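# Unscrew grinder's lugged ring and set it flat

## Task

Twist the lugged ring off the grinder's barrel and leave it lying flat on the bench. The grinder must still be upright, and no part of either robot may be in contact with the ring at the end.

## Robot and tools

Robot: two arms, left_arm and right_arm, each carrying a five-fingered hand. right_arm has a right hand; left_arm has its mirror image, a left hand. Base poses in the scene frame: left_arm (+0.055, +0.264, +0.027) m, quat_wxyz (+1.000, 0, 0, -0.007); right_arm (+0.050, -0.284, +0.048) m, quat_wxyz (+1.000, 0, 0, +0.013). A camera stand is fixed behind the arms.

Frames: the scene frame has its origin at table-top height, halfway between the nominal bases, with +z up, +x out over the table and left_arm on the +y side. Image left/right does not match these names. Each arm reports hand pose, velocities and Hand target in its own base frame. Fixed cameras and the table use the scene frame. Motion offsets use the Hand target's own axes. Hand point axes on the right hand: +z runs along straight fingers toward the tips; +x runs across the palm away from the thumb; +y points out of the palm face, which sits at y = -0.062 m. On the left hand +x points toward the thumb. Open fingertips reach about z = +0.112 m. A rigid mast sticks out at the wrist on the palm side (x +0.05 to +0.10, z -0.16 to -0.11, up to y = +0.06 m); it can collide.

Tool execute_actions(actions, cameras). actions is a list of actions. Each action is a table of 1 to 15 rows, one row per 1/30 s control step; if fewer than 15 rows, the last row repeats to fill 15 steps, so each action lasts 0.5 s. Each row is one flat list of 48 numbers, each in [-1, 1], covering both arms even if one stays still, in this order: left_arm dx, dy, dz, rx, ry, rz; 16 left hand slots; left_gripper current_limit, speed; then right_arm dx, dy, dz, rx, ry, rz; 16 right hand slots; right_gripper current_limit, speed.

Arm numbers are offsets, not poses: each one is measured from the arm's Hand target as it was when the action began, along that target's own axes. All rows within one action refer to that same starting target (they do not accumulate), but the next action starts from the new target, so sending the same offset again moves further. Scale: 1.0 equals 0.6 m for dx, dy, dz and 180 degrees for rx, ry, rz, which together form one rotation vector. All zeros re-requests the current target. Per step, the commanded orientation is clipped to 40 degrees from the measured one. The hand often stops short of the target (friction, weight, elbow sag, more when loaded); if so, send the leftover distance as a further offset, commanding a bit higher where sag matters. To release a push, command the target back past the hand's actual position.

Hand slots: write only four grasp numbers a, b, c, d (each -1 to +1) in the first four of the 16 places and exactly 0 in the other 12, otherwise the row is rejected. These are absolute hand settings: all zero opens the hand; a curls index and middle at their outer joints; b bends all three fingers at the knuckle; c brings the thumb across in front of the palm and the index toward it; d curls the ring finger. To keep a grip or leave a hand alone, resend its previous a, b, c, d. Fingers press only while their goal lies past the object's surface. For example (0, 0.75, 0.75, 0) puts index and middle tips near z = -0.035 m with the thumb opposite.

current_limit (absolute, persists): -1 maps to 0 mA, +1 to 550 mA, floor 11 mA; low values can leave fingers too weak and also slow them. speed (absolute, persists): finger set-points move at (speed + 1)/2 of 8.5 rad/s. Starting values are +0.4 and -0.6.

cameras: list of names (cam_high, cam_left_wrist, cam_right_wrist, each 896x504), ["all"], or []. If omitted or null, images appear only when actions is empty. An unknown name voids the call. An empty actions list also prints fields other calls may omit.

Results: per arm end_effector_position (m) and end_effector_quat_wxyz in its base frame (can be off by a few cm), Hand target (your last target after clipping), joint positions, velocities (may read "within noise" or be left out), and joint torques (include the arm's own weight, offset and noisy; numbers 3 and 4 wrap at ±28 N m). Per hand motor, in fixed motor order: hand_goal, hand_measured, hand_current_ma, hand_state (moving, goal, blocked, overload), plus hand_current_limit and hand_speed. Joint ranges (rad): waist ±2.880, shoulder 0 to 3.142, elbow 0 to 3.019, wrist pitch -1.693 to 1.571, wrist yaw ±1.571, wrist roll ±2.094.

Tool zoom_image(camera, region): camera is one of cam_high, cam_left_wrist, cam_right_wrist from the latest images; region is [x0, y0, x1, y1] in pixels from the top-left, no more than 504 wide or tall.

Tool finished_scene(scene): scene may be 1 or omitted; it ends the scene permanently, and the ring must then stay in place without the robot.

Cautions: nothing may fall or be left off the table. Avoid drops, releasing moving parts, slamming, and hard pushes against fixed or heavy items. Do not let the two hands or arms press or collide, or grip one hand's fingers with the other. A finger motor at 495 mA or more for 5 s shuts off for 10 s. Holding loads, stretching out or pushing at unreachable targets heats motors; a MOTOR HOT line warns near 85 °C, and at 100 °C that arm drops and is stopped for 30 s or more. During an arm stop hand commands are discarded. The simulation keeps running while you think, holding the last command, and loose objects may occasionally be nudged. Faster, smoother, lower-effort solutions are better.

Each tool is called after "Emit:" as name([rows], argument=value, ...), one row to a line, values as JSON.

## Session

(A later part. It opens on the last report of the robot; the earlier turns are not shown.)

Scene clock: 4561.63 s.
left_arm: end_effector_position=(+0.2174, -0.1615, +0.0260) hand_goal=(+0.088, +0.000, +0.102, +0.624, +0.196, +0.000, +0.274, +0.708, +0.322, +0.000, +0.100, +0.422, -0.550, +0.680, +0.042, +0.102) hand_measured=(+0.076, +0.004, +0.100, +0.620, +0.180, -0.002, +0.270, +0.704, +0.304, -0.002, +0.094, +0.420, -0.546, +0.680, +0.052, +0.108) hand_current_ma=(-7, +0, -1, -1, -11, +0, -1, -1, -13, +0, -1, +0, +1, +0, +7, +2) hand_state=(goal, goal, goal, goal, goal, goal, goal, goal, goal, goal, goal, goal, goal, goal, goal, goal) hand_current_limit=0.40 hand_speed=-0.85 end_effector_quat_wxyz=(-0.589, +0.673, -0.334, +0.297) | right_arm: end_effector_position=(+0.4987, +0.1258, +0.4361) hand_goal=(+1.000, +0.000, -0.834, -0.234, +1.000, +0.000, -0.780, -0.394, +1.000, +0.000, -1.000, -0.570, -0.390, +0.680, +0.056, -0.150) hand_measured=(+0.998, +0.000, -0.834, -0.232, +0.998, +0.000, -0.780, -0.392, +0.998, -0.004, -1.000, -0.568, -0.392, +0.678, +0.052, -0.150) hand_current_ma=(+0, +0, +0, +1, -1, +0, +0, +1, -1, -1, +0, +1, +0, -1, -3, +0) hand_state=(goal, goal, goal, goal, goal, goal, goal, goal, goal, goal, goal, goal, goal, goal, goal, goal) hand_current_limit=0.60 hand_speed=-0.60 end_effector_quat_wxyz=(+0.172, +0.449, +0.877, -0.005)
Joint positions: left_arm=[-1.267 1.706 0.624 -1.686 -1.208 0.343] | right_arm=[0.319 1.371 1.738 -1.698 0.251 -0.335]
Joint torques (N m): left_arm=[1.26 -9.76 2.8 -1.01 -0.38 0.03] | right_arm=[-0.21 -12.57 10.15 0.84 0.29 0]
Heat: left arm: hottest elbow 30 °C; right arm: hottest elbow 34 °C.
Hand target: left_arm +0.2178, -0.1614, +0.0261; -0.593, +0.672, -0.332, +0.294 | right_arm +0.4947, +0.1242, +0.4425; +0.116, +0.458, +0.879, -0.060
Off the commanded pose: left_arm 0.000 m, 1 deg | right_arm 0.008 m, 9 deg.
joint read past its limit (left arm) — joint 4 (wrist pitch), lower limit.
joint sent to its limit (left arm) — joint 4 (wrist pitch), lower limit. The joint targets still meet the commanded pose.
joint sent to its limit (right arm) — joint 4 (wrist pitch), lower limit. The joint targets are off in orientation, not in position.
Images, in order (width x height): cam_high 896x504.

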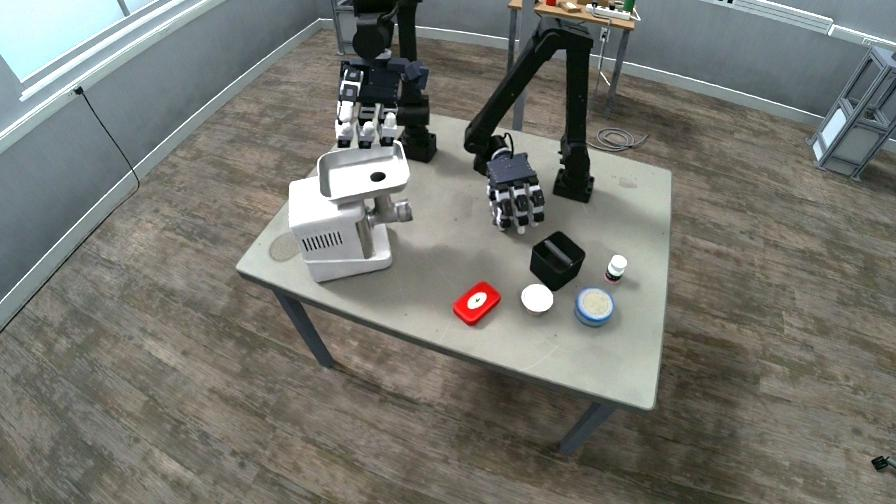

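Emit:
execute_actions([
  [[0,-0.008,0,0,0,0,0.1,0.22,0.72,0.2,0,0,0,0,0,0,0,0,0,0,0,0,0.4,-0.85,0,0,0,0,0,0,0.9,-0.4,0.7,1,0,0,0,0,0,0,0,0,0,0,0,0,0.6,-0.6]],
], cameras=["cam_high"])

Emit:
zoom_image(camera="cam_high", region=[480, 150, 560, 240])

Scene clock: 4565.20 s.
left_arm: end_effector_position=(+0.2169, -0.1616, +0.0283) hand_goal=(+0.232, +0.000, +0.140, +0.650, +0.380, +0.000, +0.376, +0.772, +0.520, +0.000, +0.260, +0.514, -0.504, +0.680, +0.050, +0.092) hand_measured=(+0.216, +0.004, +0.136, +0.646, +0.360, -0.002, +0.370, +0.768, +0.498, -0.002, +0.252, +0.512, -0.508, +0.680, +0.054, +0.094) hand_current_ma=(-10, +0, -1, -1, -15, +0, -2, -1, -19, +0, -2, +0, -1, +0, +1, +1) hand_state=(goal, goal, goal, goal, goal, goal, goal, goal, blocked, goal, goal, goal, goal, goal, goal, goal) hand_current_limit=0.40 hand_speed=-0.85 end_effector_quat_wxyz=(-0.588, +0.672, -0.338, +0.295) | right_arm: end_effector_position=(+0.4987, +0.1258, +0.4361) hand_goal=(+1.000, +0.000, -0.834, -0.234, +1.000, +0.000, -0.780, -0.394, +1.000, +0.000, -1.000, -0.570, -0.390, +0.680, +0.056, -0.150) hand_measured=(+0.998, +0.000, -0.834, -0.232, +0.998, +0.000, -0.780, -0.392, +0.998, -0.004, -1.000, -0.568, -0.392, +0.678, +0.052, -0.150) hand_current_ma=(+0, +0, +0, +1, -1, +0, +0, +1, -1, -1, +0, +1, +0, -1, -3, +0) hand_state=(goal, goal, goal, goal, goal, goal, goal, goal, goal, goal, goal, goal, goal, goal, goal, goal) hand_current_limit=0.60 hand_speed=-0.60 end_effector_quat_wxyz=(+0.172, +0.449, +0.877, -0.005)
Joint positions: left_arm=[-1.267 1.693 0.624 -1.686 -1.21 0.365] | right_arm=[0.319 1.371 1.738 -1.698 0.251 -0.335]
Joint torques (N m): left_arm=[1.85 -10.7 2.8 -0.94 -0.5 0] | right_arm=[-0.15 -12.45 10.14 0.77 0.29 0.01]
Heat: left arm: hottest elbow 30 °C; right arm: hottest elbow 34 °C.
Hand target: left_arm +0.2183, -0.1610, +0.0309; -0.593, +0.672, -0.332, +0.294 | right_arm +0.4947, +0.1242, +0.4425; +0.116, +0.458, +0.879, -0.060
Off the commanded pose: left_arm 0.003 m, 1 deg | right_arm 0.008 m, 9 deg.
joint read past its limit (left arm) — joint 4 (wrist pitch), lower limit.
joint sent to its limit (left arm) — joint 4 (wrist pitch), lower limit. The joint targets still meet the commanded pose.
joint sent to its limit (right arm) — joint 4 (wrist pitch), lower limit. The joint targets are off in orientation, not in position.
Images, in order (width x height): cam_high 896x504.

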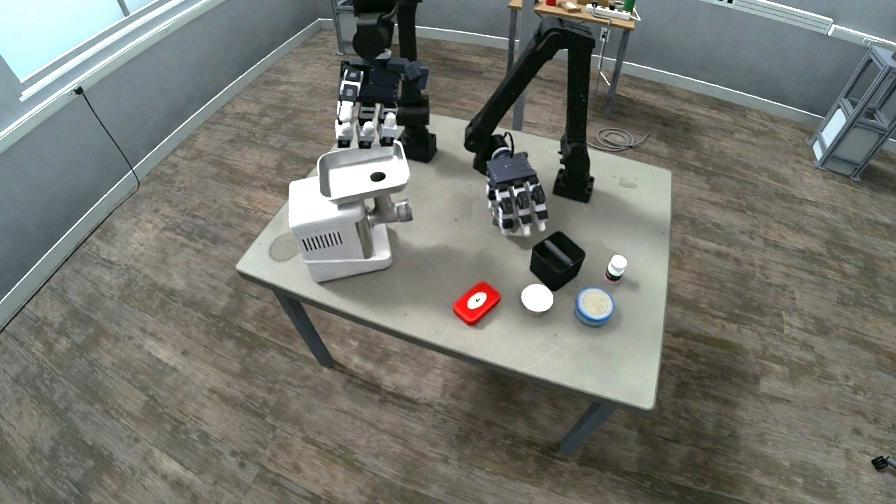

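Scaled by 5.600 from the camera's 896x504 image, which has a finer 1280x720 frame.

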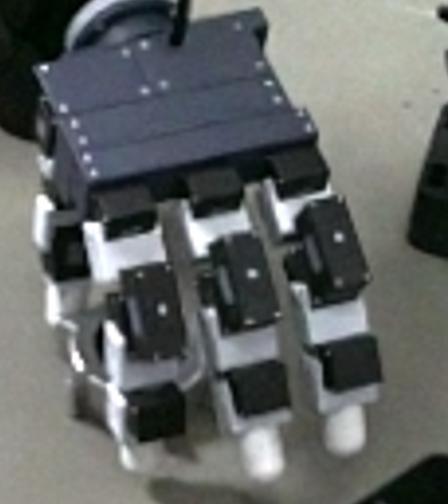

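Emit:
execute_actions([
  [[0,-0.008,0,0,0,0,0.05,0.1,0.7,0.1,0,0,0,0,0,0,0,0,0,0,0,0,0.4,-0.85,0,0,0,0,0,0,0.9,-0.4,0.7,1,0,0,0,0,0,0,0,0,0,0,0,0,0.6,-0.6]],
], cameras=["cam_high"])

Emit:
zoom_image(camera="cam_high", region=[480, 150, 560, 240])

Scene clock: 4569.17 s.
left_arm: end_effector_position=(+0.2170, -0.1631, +0.0332) hand_goal=(+0.386, +0.000, +0.170, +0.672, +0.582, +0.000, +0.480, +0.838, +0.736, +0.000, +0.420, +0.606, -0.474, +0.680, +0.056, +0.078) hand_measured=(+0.368, +0.004, +0.166, +0.668, +0.560, -0.002, +0.474, +0.834, +0.712, -0.002, +0.412, +0.602, -0.478, +0.680, +0.056, +0.082) hand_current_ma=(-13, +0, -1, -1, -18, +0, -2, -1, -22, +0, -3, -1, -1, +0, +0, +1) hand_state=(goal, goal, goal, goal, blocked, goal, goal, goal, blocked, goal, goal, goal, goal, goal, goal, goal) hand_current_limit=0.40 hand_speed=-0.85 end_effector_quat_wxyz=(-0.585, +0.673, -0.341, +0.297) | right_arm: end_effector_position=(+0.4987, +0.1258, +0.4361) hand_goal=(+1.000, +0.000, -0.834, -0.234, +1.000, +0.000, -0.780, -0.394, +1.000, +0.000, -1.000, -0.570, -0.390, +0.680, +0.056, -0.150) hand_measured=(+0.998, +0.000, -0.834, -0.232, +0.998, +0.000, -0.780, -0.392, +0.998, -0.004, -1.000, -0.568, -0.392, +0.678, +0.052, -0.150) hand_current_ma=(+0, +0, +0, +1, -1, +0, +0, +1, -1, -1, +0, +1, +0, -1, -3, +0) hand_state=(goal, goal, goal, goal, goal, goal, goal, goal, goal, goal, goal, goal, goal, goal, goal, goal) hand_current_limit=0.60 hand_speed=-0.60 end_effector_quat_wxyz=(+0.172, +0.449, +0.877, -0.005)
Joint positions: left_arm=[-1.267 1.667 0.624 -1.686 -1.215 0.388] | right_arm=[0.319 1.371 1.738 -1.698 0.251 -0.335]
Joint torques (N m): left_arm=[2.2 -10.64 2.95 -0.96 -0.56 0.01] | right_arm=[-0.15 -12.51 10.17 0.76 0.3 0]
Heat: left arm: hottest elbow 29 °C; right arm: hottest elbow 34 °C.
Hand target: left_arm +0.2187, -0.1606, +0.0356; -0.593, +0.672, -0.332, +0.294 | right_arm +0.4947, +0.1242, +0.4425; +0.116, +0.458, +0.879, -0.060
Off the commanded pose: left_arm 0.004 m, 1 deg | right_arm 0.008 m, 9 deg.
joint read past its limit (left arm) — joint 4 (wrist pitch), lower limit.
joint sent to its limit (left arm) — joint 4 (wrist pitch), lower limit. The joint targets still meet the commanded pose.
joint sent to its limit (right arm) — joint 4 (wrist pitch), lower limit. The joint targets are off in orientation, not in position.
Images, in order (width x height): cam_high 896x504.

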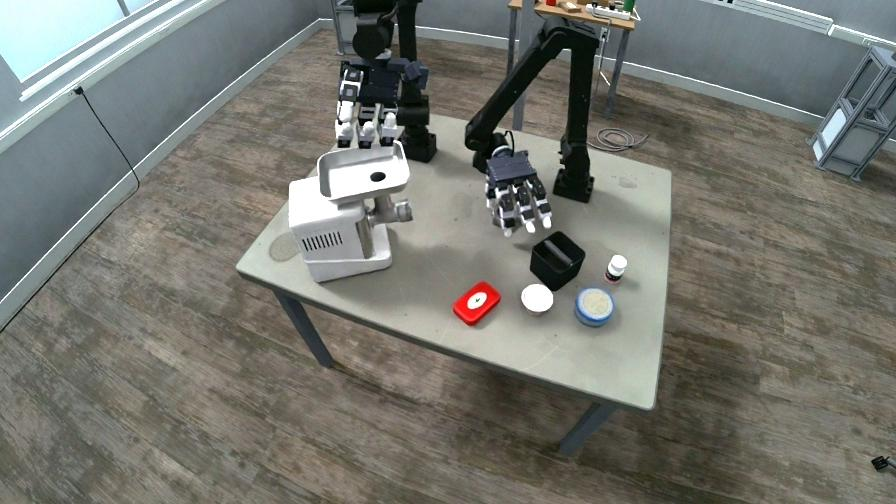

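Scaled by 5.600 from the camera's 896x504 image, which has a finer 1280x720 frame.

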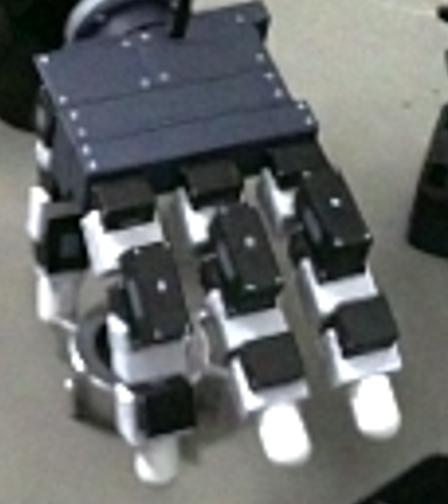

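Emit:
execute_actions([
  [[0,-0.015,0,0,0,0,0,0,0.68,0,0,0,0,0,0,0,0,0,0,0,0,0,0.4,-0.8,0,0,0,0,0,0,0.9,-0.4,0.7,1,0,0,0,0,0,0,0,0,0,0,0,0,0.6,-0.6]],
], cameras=["cam_high"])

Emit:
zoom_image(camera="cam_high", region=[480, 150, 560, 240])

Scene clock: 4573.27 s.
left_arm: end_effector_position=(+0.2181, -0.1641, +0.0426) hand_goal=(+0.512, +0.000, +0.206, +0.700, +0.750, +0.000, +0.580, +0.904, +0.920, +0.000, +0.580, +0.700, -0.446, +0.680, +0.060, +0.068) hand_measured=(+0.492, +0.004, +0.200, +0.696, +0.728, -0.002, +0.574, +0.900, +0.896, -0.002, +0.572, +0.696, -0.452, +0.680, +0.060, +0.070) hand_current_ma=(-14, +0, -2, -1, -19, +0, -2, -1, -21, +0, -3, -1, -2, +0, +0, +1) hand_state=(goal, goal, goal, goal, blocked, goal, goal, goal, blocked, goal, goal, goal, goal, goal, goal, goal) hand_current_limit=0.40 hand_speed=-0.80 end_effector_quat_wxyz=(-0.579, +0.676, -0.344, +0.299) | right_arm: end_effector_position=(+0.4987, +0.1258, +0.4361) hand_goal=(+1.000, +0.000, -0.834, -0.234, +1.000, +0.000, -0.780, -0.394, +1.000, +0.000, -1.000, -0.570, -0.390, +0.680, +0.056, -0.150) hand_measured=(+0.998, +0.000, -0.834, -0.232, +0.998, +0.000, -0.780, -0.392, +0.998, -0.004, -1.000, -0.568, -0.392, +0.678, +0.052, -0.150) hand_current_ma=(+0, +0, +0, +1, -1, +0, +0, +1, -1, -1, +0, +1, +0, -1, -3, +0) hand_state=(goal, goal, goal, goal, goal, goal, goal, goal, goal, goal, goal, goal, goal, goal, goal, goal) hand_current_limit=0.60 hand_speed=-0.60 end_effector_quat_wxyz=(+0.172, +0.449, +0.877, -0.005)
Joint positions: left_arm=[-1.261 1.618 0.624 -1.686 -1.223 0.432] | right_arm=[0.319 1.371 1.738 -1.698 0.251 -0.335]
Joint torques (N m): left_arm=[2.2 -10.11 3.11 -0.85 -0.6 0.08] | right_arm=[0.15 -12.57 10.15 0.79 0.28 0.01]
Heat: left arm: hottest elbow 29 °C; right arm: hottest elbow 34 °C.
Hand target: left_arm +0.2196, -0.1599, +0.0445; -0.593, +0.672, -0.332, +0.294 | right_arm +0.4947, +0.1242, +0.4425; +0.116, +0.458, +0.879, -0.060
Off the commanded pose: left_arm 0.005 m, 2 deg | right_arm 0.008 m, 9 deg.
joint read past its limit (left arm) — joint 4 (wrist pitch), lower limit.
joint sent to its limit (left arm) — joint 4 (wrist pitch), lower limit. The joint targets still meet the commanded pose.
joint sent to its limit (right arm) — joint 4 (wrist pitch), lower limit. The joint targets are off in orientation, not in position.
Images, in order (width x height): cam_high 896x504.

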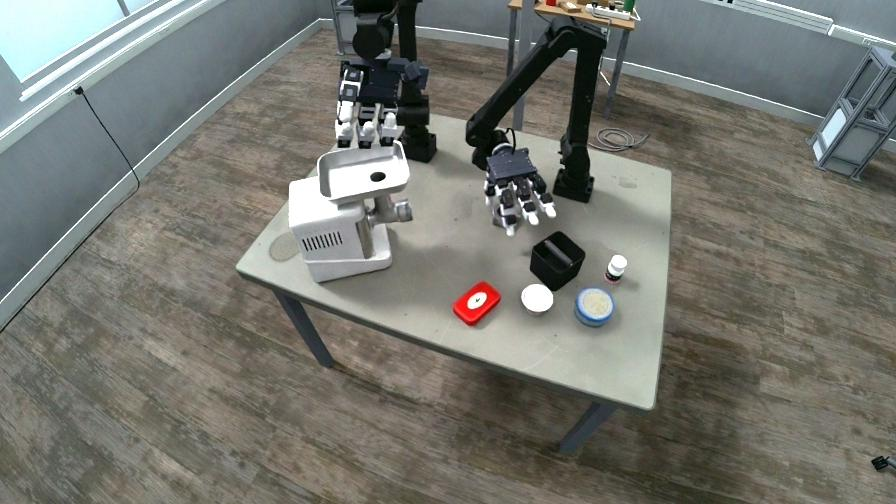

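Scaled by 5.600 from the camera's 896x504 image, which has a finer 1280x720 frame.

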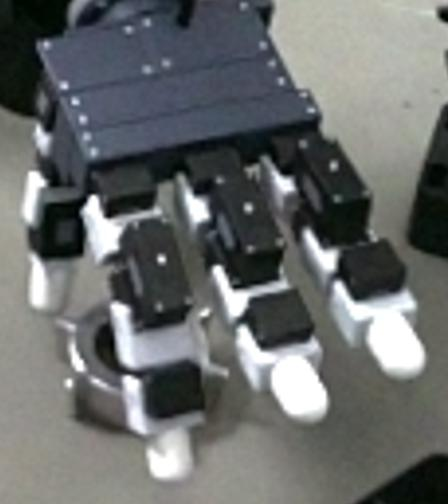

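Emit:
execute_actions([
  [[0,-0.03,0,0,0,0,0,0,0.65,0,0,0,0,0,0,0,0,0,0,0,0,0,0.4,-0.8,0,0,0,0,0,0,0.9,-0.4,0.7,1,0,0,0,0,0,0,0,0,0,0,0,0,0.6,-0.6]],
  [[0,-0.045,0,0,0,0,0,0,0.65,0,0,0,0,0,0,0,0,0,0,0,0,0,0.4,-0.8,0,0,0,0,0,0,0.9,-0.4,0.7,1,0,0,0,0,0,0,0,0,0,0,0,0,0.6,-0.6]],
  [[0,-0.045,0,0,0,0,0,0,0.65,0,0,0,0,0,0,0,0,0,0,0,0,0,0.4,-0.8,0,0,0,0,0,0,0.9,-0.4,0.7,1,0,0,0,0,0,0,0,0,0,0,0,0,0.6,-0.6]],
], cameras=["cam_high"])

Emit:
zoom_image(camera="cam_high", region=[470, 140, 570, 250])

Scene clock: 4579.27 s.
left_arm: end_effector_position=(+0.2222, -0.1483, +0.1079) hand_goal=(+0.522, +0.000, +0.222, +0.700, +0.750, +0.000, +0.580, +0.896, +0.912, +0.000, +0.580, +0.700, -0.394, +0.680, +0.068, +0.072) hand_measured=(+0.504, +0.004, +0.216, +0.696, +0.728, -0.002, +0.574, +0.898, +0.896, -0.002, +0.572, +0.696, -0.400, +0.680, +0.066, +0.070) hand_current_ma=(-13, +0, -2, -1, -18, +0, -2, +0, -11, +0, -3, -1, -2, +0, +0, +0) hand_state=(goal, goal, goal, goal, blocked, goal, goal, goal, goal, goal, goal, goal, goal, goal, goal, goal) hand_current_limit=0.40 hand_speed=-0.80 end_effector_quat_wxyz=(-0.556, +0.680, -0.375, +0.296) | right_arm: end_effector_position=(+0.4987, +0.1258, +0.4361) hand_goal=(+1.000, +0.000, -0.834, -0.234, +1.000, +0.000, -0.780, -0.394, +1.000, +0.000, -1.000, -0.570, -0.390, +0.680, +0.056, -0.150) hand_measured=(+0.998, +0.000, -0.834, -0.232, +0.998, +0.000, -0.780, -0.392, +0.998, -0.004, -1.000, -0.568, -0.392, +0.678, +0.052, -0.150) hand_current_ma=(+0, +0, +0, +1, -1, +0, +0, +1, -1, -1, +0, +1, +0, -1, -3, +0) hand_state=(goal, goal, goal, goal, goal, goal, goal, goal, goal, goal, goal, goal, goal, goal, goal, goal) hand_current_limit=0.60 hand_speed=-0.60 end_effector_quat_wxyz=(+0.172, +0.449, +0.877, -0.005)
Joint positions: left_arm=[-1.199 1.278 0.623 -1.686 -1.28 0.795] | right_arm=[0.319 1.371 1.738 -1.698 0.251 -0.335]
Joint torques (N m): left_arm=[1.96 -7.53 7.56 -0.51 -0.93 -0.07] | right_arm=[-0.15 -12.51 10.1 0.75 0.28 0]
Heat: left arm: hottest elbow 29 °C; right arm: hottest elbow 34 °C.
Hand target: left_arm +0.2267, -0.1544, +0.1160; -0.593, +0.672, -0.332, +0.294 | right_arm +0.4947, +0.1242, +0.4425; +0.116, +0.458, +0.879, -0.060
Off the commanded pose: left_arm 0.011 m, 7 deg | right_arm 0.008 m, 9 deg.
joint read past its limit (left arm) — joint 4 (wrist pitch), lower limit.
joint sent to its limit (left arm) — joint 4 (wrist pitch), lower limit. The joint targets are off in orientation, not in position.
joint sent to its limit (right arm) — joint 4 (wrist pitch), lower limit. The joint targets are off in orientation, not in position.
Images, in order (width x height): cam_high 896x504.

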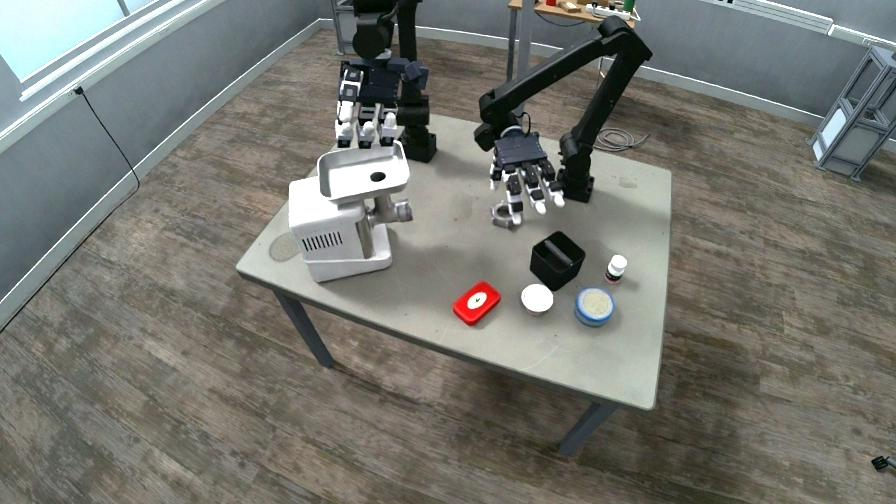

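Scaled by 4.582 from the camera's 896x504 image, which has a finer 1280x720 frame.

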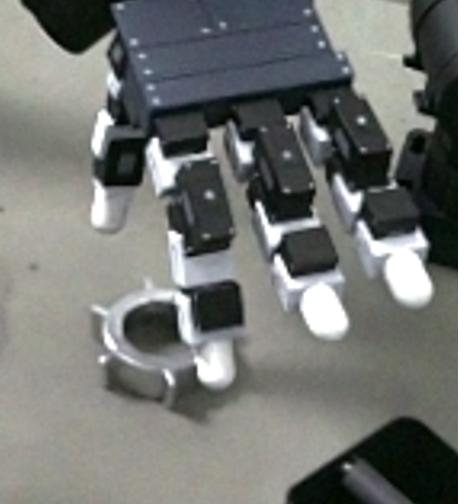

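Emit:
finished_scene(scene=1)

The scene is finished: the task was done.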